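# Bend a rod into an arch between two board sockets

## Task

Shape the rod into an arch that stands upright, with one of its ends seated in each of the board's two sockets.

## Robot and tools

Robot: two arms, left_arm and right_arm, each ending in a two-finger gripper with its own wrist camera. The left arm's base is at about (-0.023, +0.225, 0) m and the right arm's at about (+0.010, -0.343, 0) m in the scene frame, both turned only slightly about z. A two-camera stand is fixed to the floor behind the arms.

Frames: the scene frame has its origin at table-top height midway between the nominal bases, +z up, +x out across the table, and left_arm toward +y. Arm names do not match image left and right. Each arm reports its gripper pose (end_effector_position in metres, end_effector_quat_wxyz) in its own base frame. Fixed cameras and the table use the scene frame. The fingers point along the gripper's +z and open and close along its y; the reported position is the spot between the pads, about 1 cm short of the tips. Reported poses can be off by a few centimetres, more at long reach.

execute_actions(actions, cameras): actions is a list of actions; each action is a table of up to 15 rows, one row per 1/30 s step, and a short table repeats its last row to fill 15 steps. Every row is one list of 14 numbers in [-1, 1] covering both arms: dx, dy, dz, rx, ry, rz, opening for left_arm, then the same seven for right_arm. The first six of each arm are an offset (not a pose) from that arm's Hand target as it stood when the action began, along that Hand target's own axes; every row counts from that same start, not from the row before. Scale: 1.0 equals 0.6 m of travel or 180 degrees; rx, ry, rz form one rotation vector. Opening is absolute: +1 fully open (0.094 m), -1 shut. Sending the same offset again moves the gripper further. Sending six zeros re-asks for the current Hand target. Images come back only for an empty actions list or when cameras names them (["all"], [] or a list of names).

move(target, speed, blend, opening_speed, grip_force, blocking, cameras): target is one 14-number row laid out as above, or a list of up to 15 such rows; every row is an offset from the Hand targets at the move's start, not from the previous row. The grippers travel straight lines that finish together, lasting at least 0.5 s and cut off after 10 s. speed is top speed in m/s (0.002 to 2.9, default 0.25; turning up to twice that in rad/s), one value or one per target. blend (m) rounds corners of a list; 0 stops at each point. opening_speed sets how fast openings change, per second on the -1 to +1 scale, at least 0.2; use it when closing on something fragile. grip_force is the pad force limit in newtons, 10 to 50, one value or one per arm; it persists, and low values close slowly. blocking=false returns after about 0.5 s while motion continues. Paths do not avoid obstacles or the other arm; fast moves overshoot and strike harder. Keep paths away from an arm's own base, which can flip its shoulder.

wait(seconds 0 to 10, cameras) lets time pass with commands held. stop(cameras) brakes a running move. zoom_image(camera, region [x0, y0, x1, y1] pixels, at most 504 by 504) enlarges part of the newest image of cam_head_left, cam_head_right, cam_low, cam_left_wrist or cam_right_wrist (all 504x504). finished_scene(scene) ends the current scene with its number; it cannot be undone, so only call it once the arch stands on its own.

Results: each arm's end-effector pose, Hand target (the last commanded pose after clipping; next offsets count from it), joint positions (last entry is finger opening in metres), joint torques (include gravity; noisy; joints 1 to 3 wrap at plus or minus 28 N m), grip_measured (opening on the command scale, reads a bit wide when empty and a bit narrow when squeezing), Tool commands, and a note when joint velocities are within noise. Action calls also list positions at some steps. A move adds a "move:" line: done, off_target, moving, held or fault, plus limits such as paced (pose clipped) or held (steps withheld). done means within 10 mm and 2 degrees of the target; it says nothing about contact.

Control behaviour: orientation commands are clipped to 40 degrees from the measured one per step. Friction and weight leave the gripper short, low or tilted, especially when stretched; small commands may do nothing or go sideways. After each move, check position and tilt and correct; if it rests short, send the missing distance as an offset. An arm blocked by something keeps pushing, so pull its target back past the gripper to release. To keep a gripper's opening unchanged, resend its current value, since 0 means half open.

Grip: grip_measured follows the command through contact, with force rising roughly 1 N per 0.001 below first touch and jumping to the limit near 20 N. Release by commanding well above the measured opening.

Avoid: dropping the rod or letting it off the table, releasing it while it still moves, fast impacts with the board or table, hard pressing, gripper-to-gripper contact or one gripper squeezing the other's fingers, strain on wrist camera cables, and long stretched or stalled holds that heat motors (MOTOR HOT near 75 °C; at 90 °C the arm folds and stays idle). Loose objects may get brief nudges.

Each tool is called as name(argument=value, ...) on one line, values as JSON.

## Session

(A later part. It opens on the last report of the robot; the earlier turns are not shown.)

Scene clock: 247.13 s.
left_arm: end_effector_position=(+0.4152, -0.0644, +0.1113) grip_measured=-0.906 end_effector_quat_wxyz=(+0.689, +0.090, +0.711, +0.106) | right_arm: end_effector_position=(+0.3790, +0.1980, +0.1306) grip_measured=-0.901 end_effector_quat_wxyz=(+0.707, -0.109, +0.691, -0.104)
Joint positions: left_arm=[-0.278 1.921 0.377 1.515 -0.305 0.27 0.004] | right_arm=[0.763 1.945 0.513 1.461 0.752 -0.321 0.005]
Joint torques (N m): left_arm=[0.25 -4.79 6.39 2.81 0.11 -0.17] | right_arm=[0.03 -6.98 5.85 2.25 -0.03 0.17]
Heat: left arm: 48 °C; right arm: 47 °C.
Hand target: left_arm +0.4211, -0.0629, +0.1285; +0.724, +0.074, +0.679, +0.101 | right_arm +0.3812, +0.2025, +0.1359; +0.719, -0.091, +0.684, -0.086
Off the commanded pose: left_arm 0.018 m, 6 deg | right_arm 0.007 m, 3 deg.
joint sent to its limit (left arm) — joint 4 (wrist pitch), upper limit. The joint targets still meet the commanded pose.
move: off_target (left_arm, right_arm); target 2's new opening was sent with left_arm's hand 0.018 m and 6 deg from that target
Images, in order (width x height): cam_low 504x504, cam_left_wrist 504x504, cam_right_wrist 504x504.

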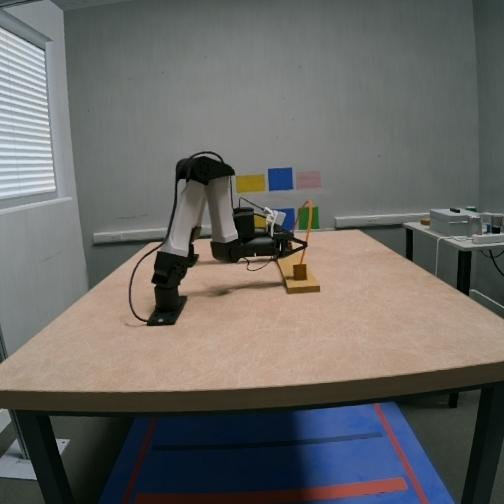

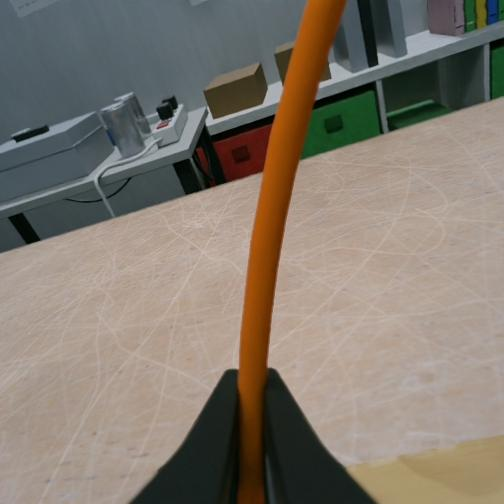

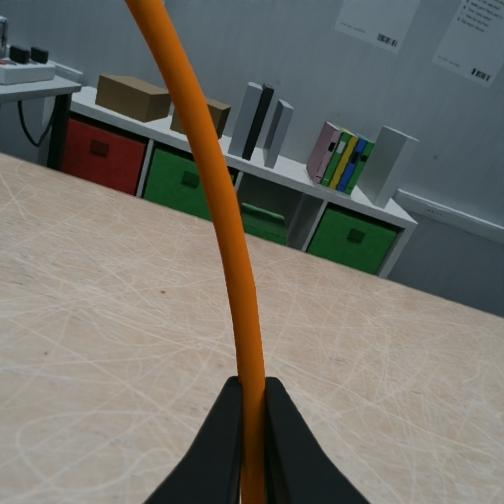

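move(target=[-0.0067, 0.0028, -0.0329, 0, 0, 0, -1, -0.0066, -0.0012, -0.0364, 0, 0, 0, -1], speed=0.05, cameras=["cam_low", "cam_left_wrist", "cam_right_wrist", "cam_head_left"])

zoom_image(camera="cam_low", region=[230, 180, 340, 310])

Scene clock: 275.30 s.
left_arm: end_effector_position=(+0.4058, -0.0617, +0.1106) grip_measured=-0.906 end_effector_quat_wxyz=(+0.686, +0.092, +0.714, +0.107) | right_arm: end_effector_position=(+0.3652, +0.2036, +0.1276) grip_measured=-0.901 end_effector_quat_wxyz=(+0.703, -0.114, +0.694, -0.107)
Joint positions: left_arm=[-0.278 1.892 0.338 1.515 -0.305 0.27 0.004] | right_arm=[0.812 1.933 0.488 1.461 0.8 -0.326 0.005]
Joint torques (N m): left_arm=[-1.54 -7.36 2.91 2.81 -0.08 -0.19] | right_arm=[0.68 -9.98 2.09 2.43 0.09 0.19]
Heat: left arm: 49 °C; right arm: 46 °C.
Hand target: left_arm +0.4011, -0.0628, +0.1315; +0.724, +0.074, +0.679, +0.101 | right_arm +0.3592, +0.2025, +0.1389; +0.719, -0.091, +0.684, -0.086
Off the commanded pose: left_arm 0.021 m, 6 deg | right_arm 0.013 m, 4 deg.
joint sent to its limit (left arm) — joint 4 (wrist pitch), upper limit. The joint targets still meet the commanded pose.
move: off_target (left_arm, right_arm)
Images, in order (width x height): cam_head_left 504x504, cam_low 504x504, cam_left_wrist 504x504, cam_right_wrist 504x504.

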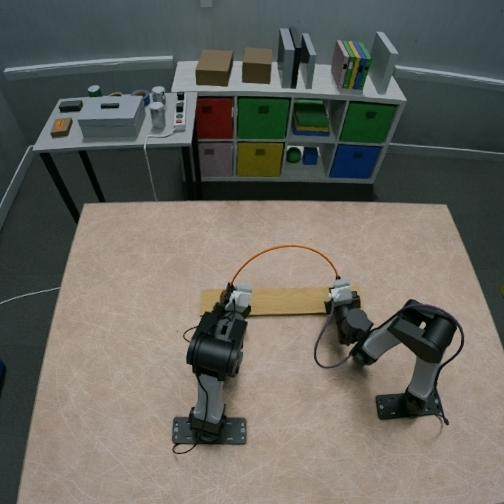

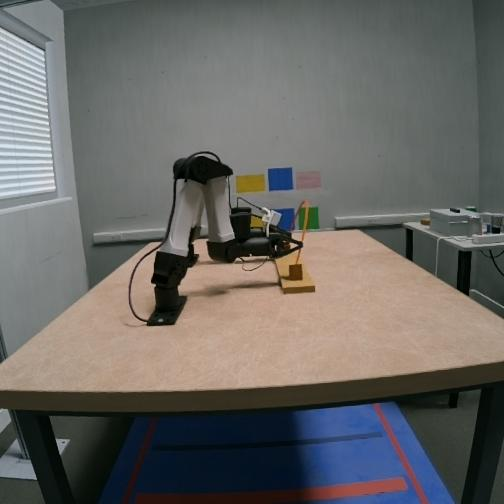

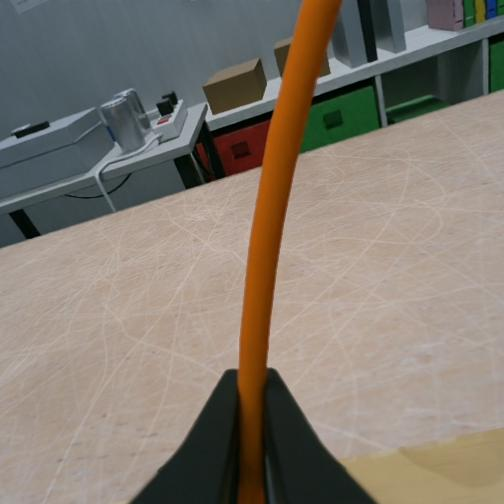

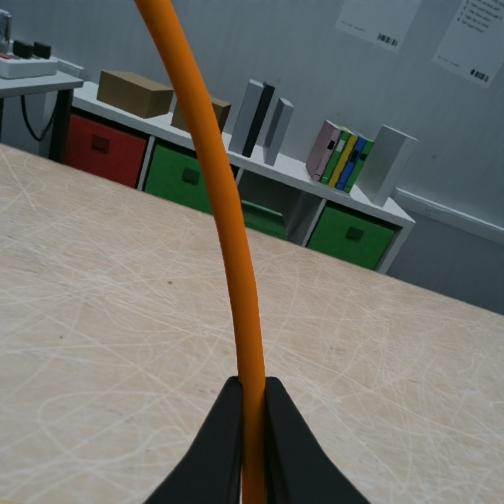

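Scaled by 3.877.

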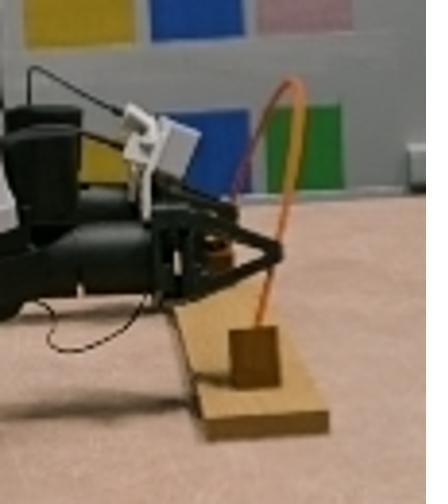

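move(target=[-0.0017, 0.0014, -0.0299, 0, 0, 0, -1, -0.0018, 0, -0.0366, 0, 0, 0, -1], speed=0.04, grip_force=10, cameras=["cam_low", "cam_left_wrist", "cam_right_wrist"])

zoom_image(camera="cam_low", region=[230, 180, 340, 310])

Scene clock: 314.80 s.
left_arm: end_effector_position=(+0.3870, -0.0641, +0.1097) grip_measured=-0.890 end_effector_quat_wxyz=(+0.680, +0.098, +0.719, +0.104) | right_arm: end_effector_position=(+0.3434, +0.2041, +0.1254) grip_measured=-0.876 end_effector_quat_wxyz=(+0.697, -0.120, +0.698, -0.112)
Joint positions: left_arm=[-0.304 1.838 0.267 1.515 -0.319 0.27 0.005] | right_arm=[0.874 1.897 0.431 1.462 0.863 -0.326 0.006]
Joint torques (N m): left_arm=[-1.39 -6.98 3.06 2.81 -0.19 -0.26] | right_arm=[0.68 -8.98 1.7 2.67 0.09 0.16]
Heat: left arm: 50 °C; right arm: 48 °C.
Hand target: left_arm +0.3831, -0.0628, +0.1314; +0.724, +0.074, +0.679, +0.101 | right_arm +0.3373, +0.2024, +0.1388; +0.719, -0.091, +0.684, -0.086
Off the commanded pose: left_arm 0.022 m, 7 deg | right_arm 0.015 m, 5 deg.
joint sent to its limit (left arm) — joint 4 (wrist pitch), upper limit. The joint targets are off in orientation, not in position.
grip_force (N): 10, 10
move: off_target (left_arm, right_arm)
Images, in order (width x height): cam_low 504x504, cam_left_wrist 504x504, cam_right_wrist 504x504.

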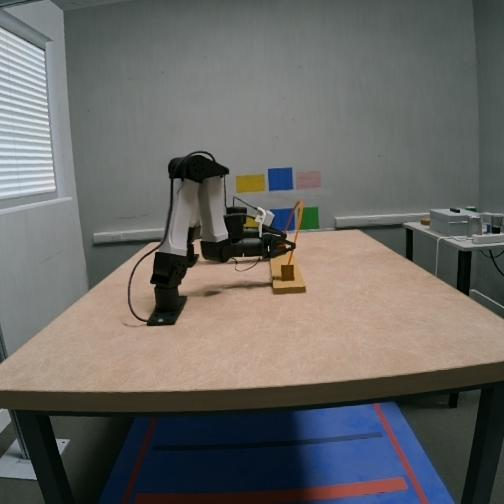

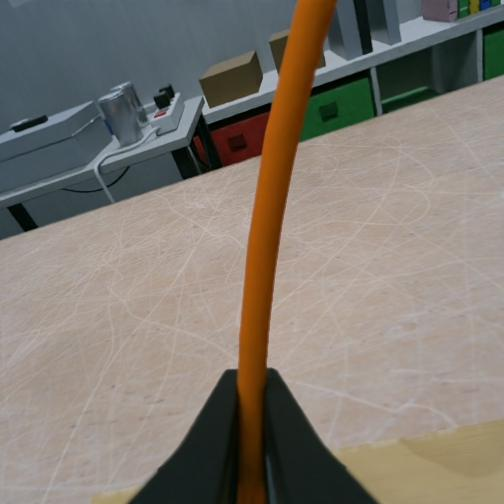

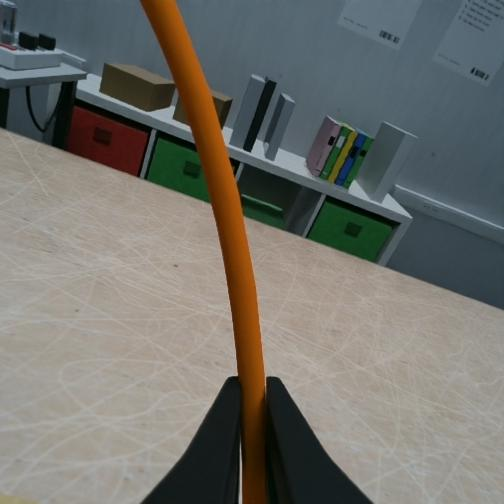

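Scaled by 3.877.

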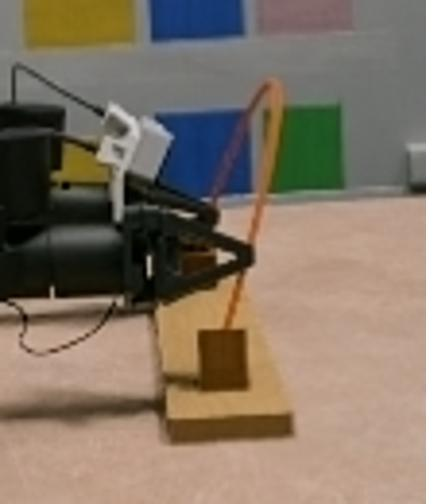

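move(target=[[0.0004, -0.0003, 0.0067, 0, 0, 0, 0.3, 0.0005, 0, 0.01, 0, 0, 0, 0.3], [0, 0, -0.16, 0, 0, 0, 0.3, 0, 0, -0.16, 0, 0, 0, 0.3]], speed=[0.05, 0.1], opening_speed=0.8, grip_force=50, cameras=["cam_low", "cam_head_left"])

Scene clock: 407.90 s.
left_arm: end_effector_position=(+0.2931, -0.0700, +0.1261) grip_measured=+0.297 end_effector_quat_wxyz=(+0.682, +0.032, +0.715, +0.149) | right_arm: end_effector_position=(+0.2438, +0.2027, +0.1108) grip_measured=+0.298 end_effector_quat_wxyz=(+0.681, -0.147, +0.705, -0.130)
Joint positions: left_arm=[-0.686 1.569 0.014 1.515 -0.857 0.23 0.061] | right_arm=[1.234 1.795 0.222 1.462 1.215 -0.29 0.061]
Joint torques (N m): left_arm=[-1.31 -3.99 3.19 1.75 -0.21 -0.31] | right_arm=[0.38 -9.26 2.35 2.82 0.24 0.06]
Heat: left arm: 51 °C; right arm: 54 °C.
Hand target: left_arm +0.2874, -0.0657, +0.1248; +0.724, +0.074, +0.679, +0.101 | right_arm +0.2414, +0.2012, +0.1341; +0.719, -0.091, +0.684, -0.086
Off the commanded pose: left_arm 0.007 m, 10 deg | right_arm 0.024 m, 10 deg.
joint sent to its limit (left arm) — joint 3 (elbow), lower limit, where the elbow is as bent as it goes. The joint targets are off in orientation, not in position.
joint sent to its limit (right arm) — joint 4 (wrist pitch), upper limit. The joint targets still meet the commanded pose.
move: off_target (left_arm, right_arm)
Images, in order (width x height): cam_head_left 504x504, cam_low 504x504.

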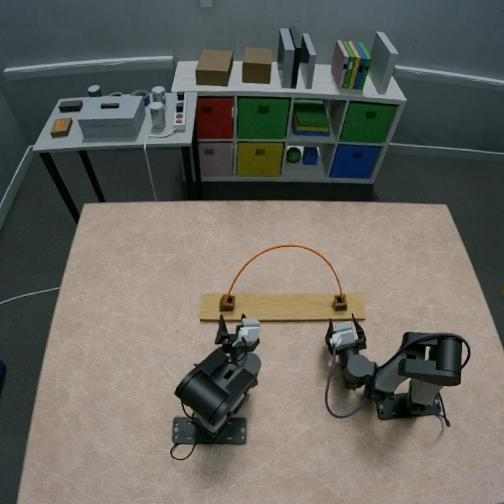

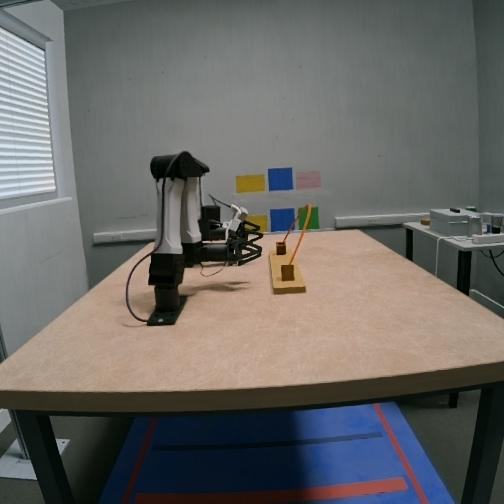

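zoom_image(camera="cam_low", region=[230, 180, 340, 310])

zoom_image(camera="cam_head_left", region=[190, 230, 380, 340])

Scaled by 3.877.

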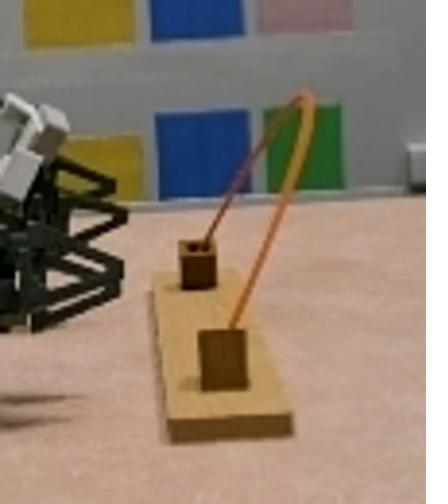

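Scaled by 2.653.

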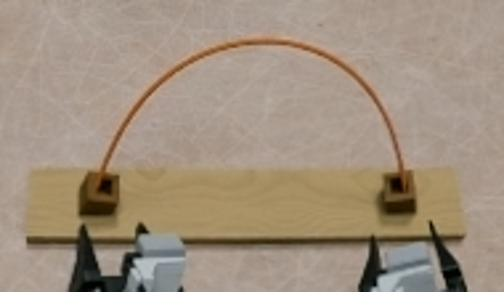

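move(target=[-0.3843, -0.1867, 0.16, 0.2364, 0.1715, 0.3976, 0.3, 0, 0, 0, 0, 0, 0, 0.3], speed=0.3, cameras=["cam_low", "cam_head_left", "cam_left_wrist"])

zoom_image(camera="cam_low", region=[230, 160, 350, 310])

Scene clock: 457.13 s.
left_arm: end_effector_position=(+0.3784, -0.2235, +0.3274) grip_measured=+0.297 end_effector_quat_wxyz=(+0.276, +0.644, +0.657, +0.278) | right_arm: end_effector_position=(+0.2438, +0.2027, +0.1108) grip_measured=+0.298 end_effector_quat_wxyz=(+0.681, -0.147, +0.705, -0.130)
Joint positions: left_arm=[-0.727 1.806 2.137 -1.248 -0.507 0.999 0.061] | right_arm=[1.234 1.795 0.222 1.462 1.215 -0.29 0.061]
Joint torques (N m): left_arm=[-1.31 -6.3 10.85 1.07 0.01 -0.04] | right_arm=[0.38 -9.28 2.33 2.82 0.24 0.06]
Heat: left arm: 42 °C; right arm: 57 °C.
Hand target: left_arm +0.3747, -0.2281, +0.3273; +0.271, +0.654, +0.653, +0.270 | right_arm +0.2414, +0.2012, +0.1341; +0.719, -0.091, +0.684, -0.086
Off the commanded pose: left_arm 0.006 m, 2 deg | right_arm 0.024 m, 10 deg.
joint sent to its limit (right arm) — joint 4 (wrist pitch), upper limit. The joint targets still meet the commanded pose.
move: off_target (right_arm)
Images, in order (width x height): cam_head_left 504x504, cam_low 504x504, cam_left_wrist 504x504.

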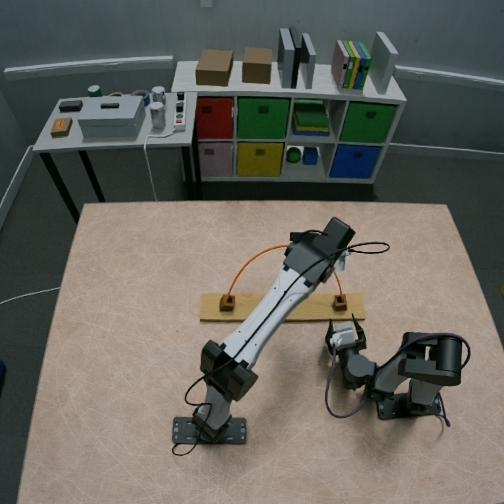

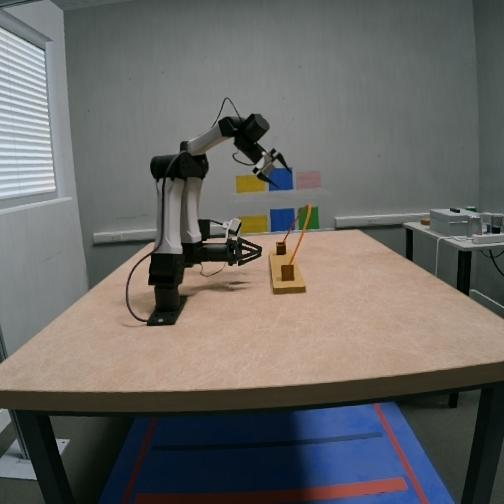

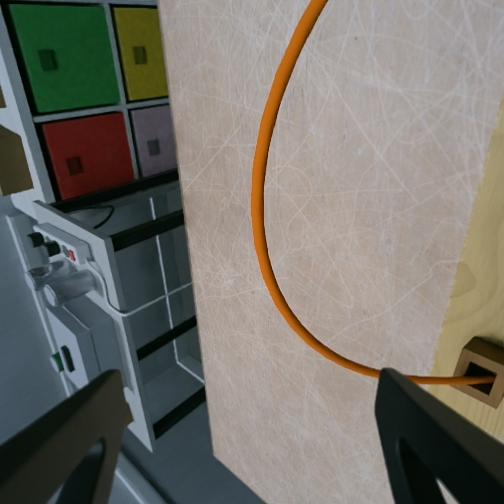

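Scaled by 3.360.

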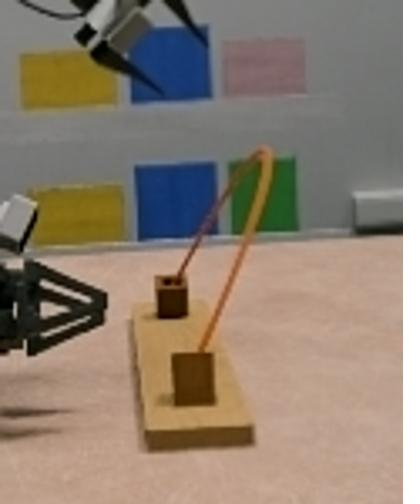

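move(target=[[0.0033, 0.0047, 0.2003, 0, 0, 0, 0.3, 0, 0, 0, 0, 0, 0, 0.3], [0.0033, -0.079, 0.137, 0, 0, 0, 0.3, 0, 0, 0, 0, 0, 0, 0.3]], speed=[0.1, 0.05], cameras=["cam_low", "cam_head_left", "cam_left_wrist"])

zoom_image(camera="cam_low", region=[230, 160, 350, 310])

Scene clock: 512.07 s.
left_arm: end_effector_position=(+0.4015, -0.2239, +0.2288) grip_measured=+0.297 end_effector_quat_wxyz=(+0.253, +0.664, +0.649, +0.270) | right_arm: end_effector_position=(+0.2438, +0.2027, +0.1108) grip_measured=+0.298 end_effector_quat_wxyz=(+0.681, -0.147, +0.705, -0.130)
Joint positions: left_arm=[-0.676 1.759 1.688 -0.872 -0.457 1.068 0.061] | right_arm=[1.234 1.795 0.222 1.462 1.215 -0.29 0.061]
Joint torques (N m): left_arm=[-1.25 -9.69 6.94 1.62 -0.16 -0.31] | right_arm=[0.38 -9.25 2.33 2.82 0.24 0.06]
Heat: left arm: 36 °C; right arm: 58 °C.
Hand target: left_arm +0.3993, -0.2261, +0.2356; +0.271, +0.654, +0.653, +0.270 | right_arm +0.2414, +0.2012, +0.1341; +0.719, -0.091, +0.684, -0.086
Off the commanded pose: left_arm 0.007 m, 2 deg | right_arm 0.024 m, 10 deg.
joint sent to its limit (right arm) — joint 4 (wrist pitch), upper limit. The joint targets still meet the commanded pose.
move: off_target (right_arm)
Images, in order (width x height): cam_head_left 504x504, cam_low 504x504, cam_left_wrist 504x504.

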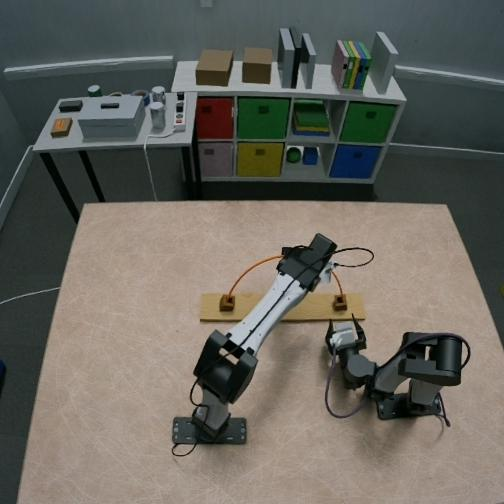

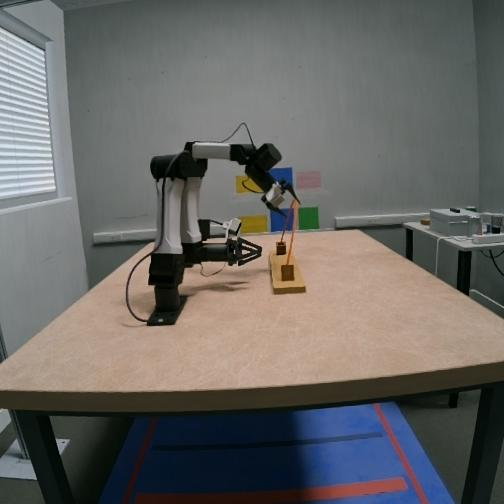

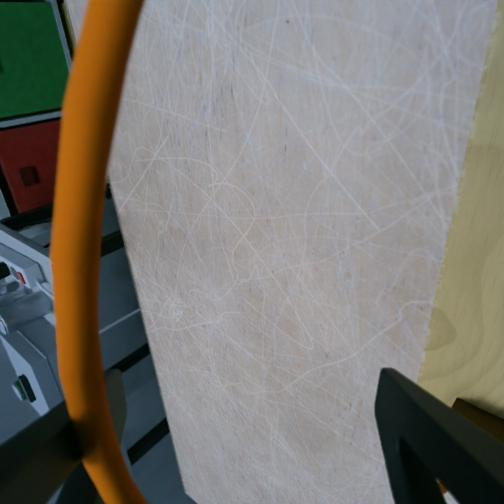

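Scaled by 3.360.

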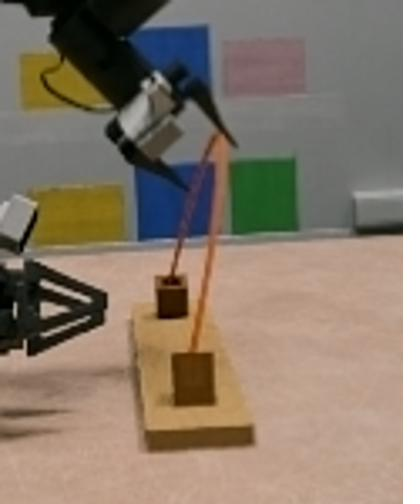

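move(target=[[0, -0.0508, -0.059, 0, 0, 0, 0.3, 0, 0, 0, 0, 0, 0, 0.3], [0, -0.0092, -0.059, 0, 0, 0, 0.3, 0, 0, 0, 0, 0, 0, 0.3]], speed=[0.04, 0.04], cameras=["cam_low", "cam_left_wrist"])

zoom_image(camera="cam_low", region=[230, 160, 350, 310])

Scene clock: 523.67 s.
left_arm: end_effector_position=(+0.3681, -0.2291, +0.2535) grip_measured=+0.297 end_effector_quat_wxyz=(+0.279, +0.651, +0.653, +0.267) | right_arm: end_effector_position=(+0.2438, +0.2027, +0.1108) grip_measured=+0.298 end_effector_quat_wxyz=(+0.681, -0.147, +0.705, -0.130)
Joint positions: left_arm=[-0.748 1.657 1.649 -0.913 -0.495 0.988 0.061] | right_arm=[1.234 1.795 0.222 1.462 1.215 -0.29 0.061]
Joint torques (N m): left_arm=[0.27 -5.87 11.93 1.04 -0.14 0.05] | right_arm=[0.38 -9.28 2.33 2.82 0.24 0.06]
Heat: left arm: 35 °C; right arm: 59 °C.
Hand target: left_arm +0.3704, -0.2261, +0.2567; +0.271, +0.654, +0.653, +0.270 | right_arm +0.2414, +0.2012, +0.1341; +0.719, -0.091, +0.684, -0.086
Off the commanded pose: left_arm 0.005 m, 1 deg | right_arm 0.024 m, 10 deg.
joint sent to its limit (right arm) — joint 4 (wrist pitch), upper limit. The joint targets still meet the commanded pose.
move: off_target (right_arm)
Images, in order (width x height): cam_low 504x504, cam_left_wrist 504x504.

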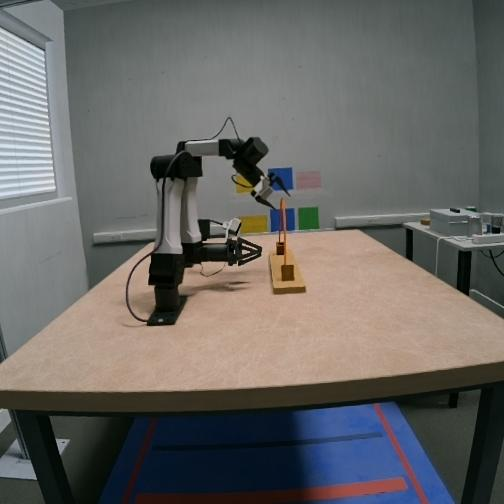

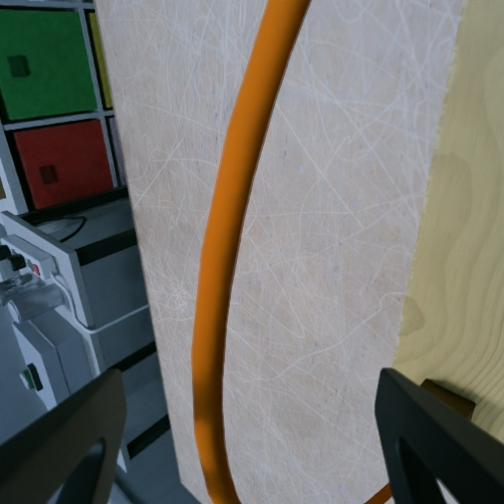

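Scaled by 3.360.

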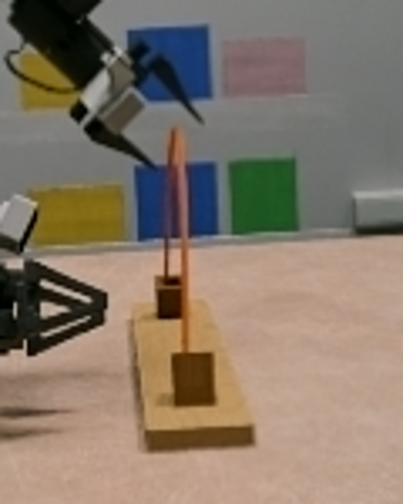

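move(target=[0, 0.0133, -0.2167, 0, 0, 0, 0.3, 0, 0, 0, 0, 0, 0, 0.3], speed=0.1, cameras=["cam_low", "cam_head_left", "cam_head_right", "cam_left_wrist", "cam_right_wrist"])

zoom_image(camera="cam_low", region=[230, 160, 350, 310])

zoom_image(camera="cam_head_left", region=[190, 230, 380, 340])

zoom_image(camera="cam_head_right", region=[130, 230, 350, 340])

Scene clock: 541.87 s.
left_arm: end_effector_position=(+0.2847, -0.2290, +0.3505) grip_measured=+0.297 end_effector_quat_wxyz=(+0.273, +0.661, +0.648, +0.262) | right_arm: end_effector_position=(+0.2438, +0.2027, +0.1108) grip_measured=+0.298 end_effector_quat_wxyz=(+0.681, -0.147, +0.705, -0.130)
Joint positions: left_arm=[-0.945 1.671 2.127 -1.487 -0.589 0.813 0.061] | right_arm=[1.234 1.795 0.222 1.462 1.215 -0.29 0.061]
Joint torques (N m): left_arm=[-1.02 -5.03 9.92 0.91 -0.44 -0.31] | right_arm=[0.38 -9.26 2.35 2.82 0.24 0.06]
Heat: left arm: 35 °C; right arm: 59 °C.
Hand target: left_arm +0.2842, -0.2259, +0.3544; +0.271, +0.653, +0.653, +0.270 | right_arm +0.2414, +0.2012, +0.1341; +0.719, -0.091, +0.684, -0.086
Off the commanded pose: left_arm 0.005 m, 1 deg | right_arm 0.024 m, 10 deg.
joint sent to its limit (right arm) — joint 4 (wrist pitch), upper limit. The joint targets still meet the commanded pose.
move: off_target (right_arm)

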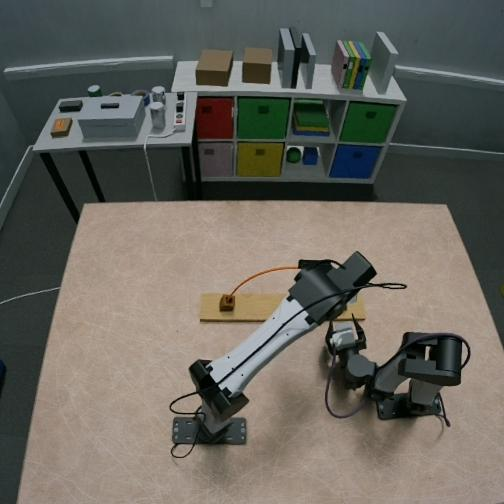

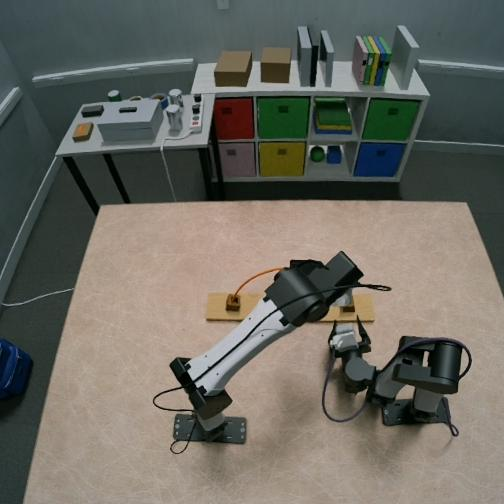

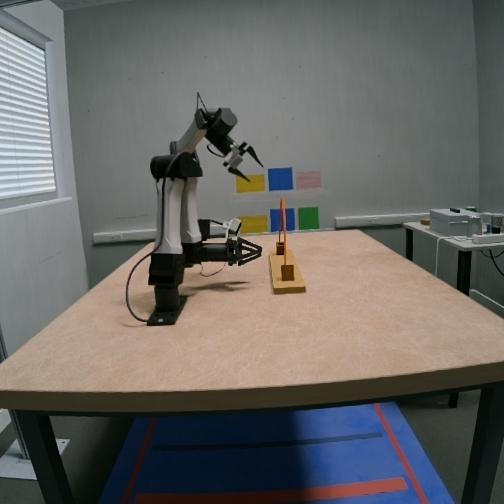

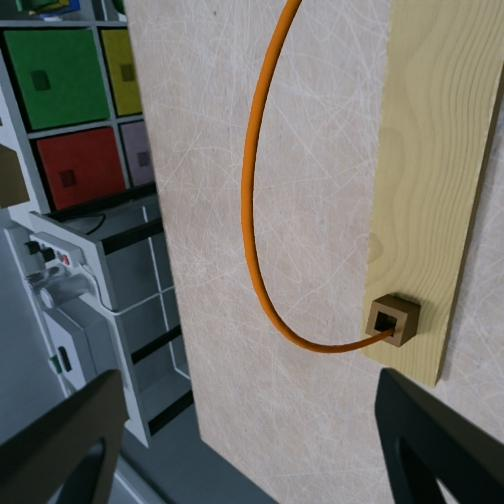

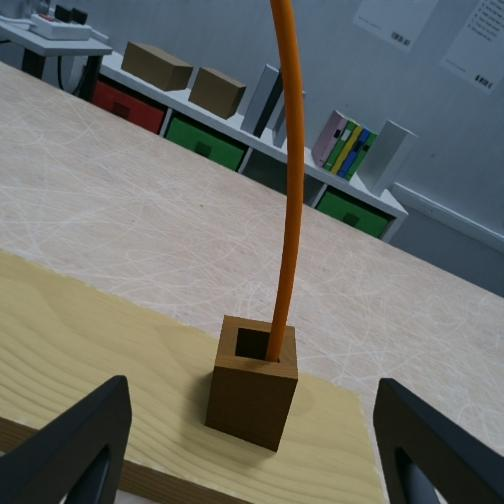

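Scaled by 3.360.

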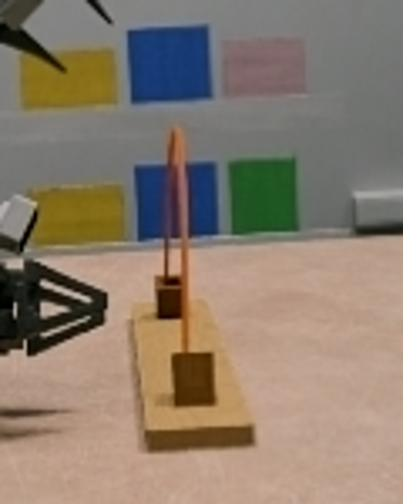

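Scaled by 2.653.

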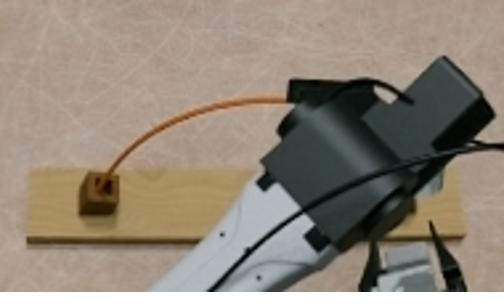

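Scaled by 2.291.

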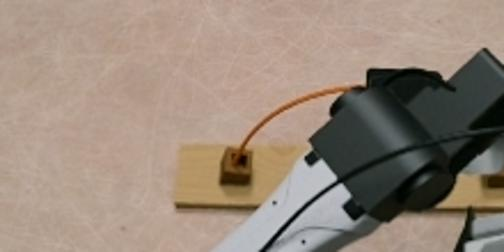

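finished_scene(scene=3)

The scene is finished: the task was done.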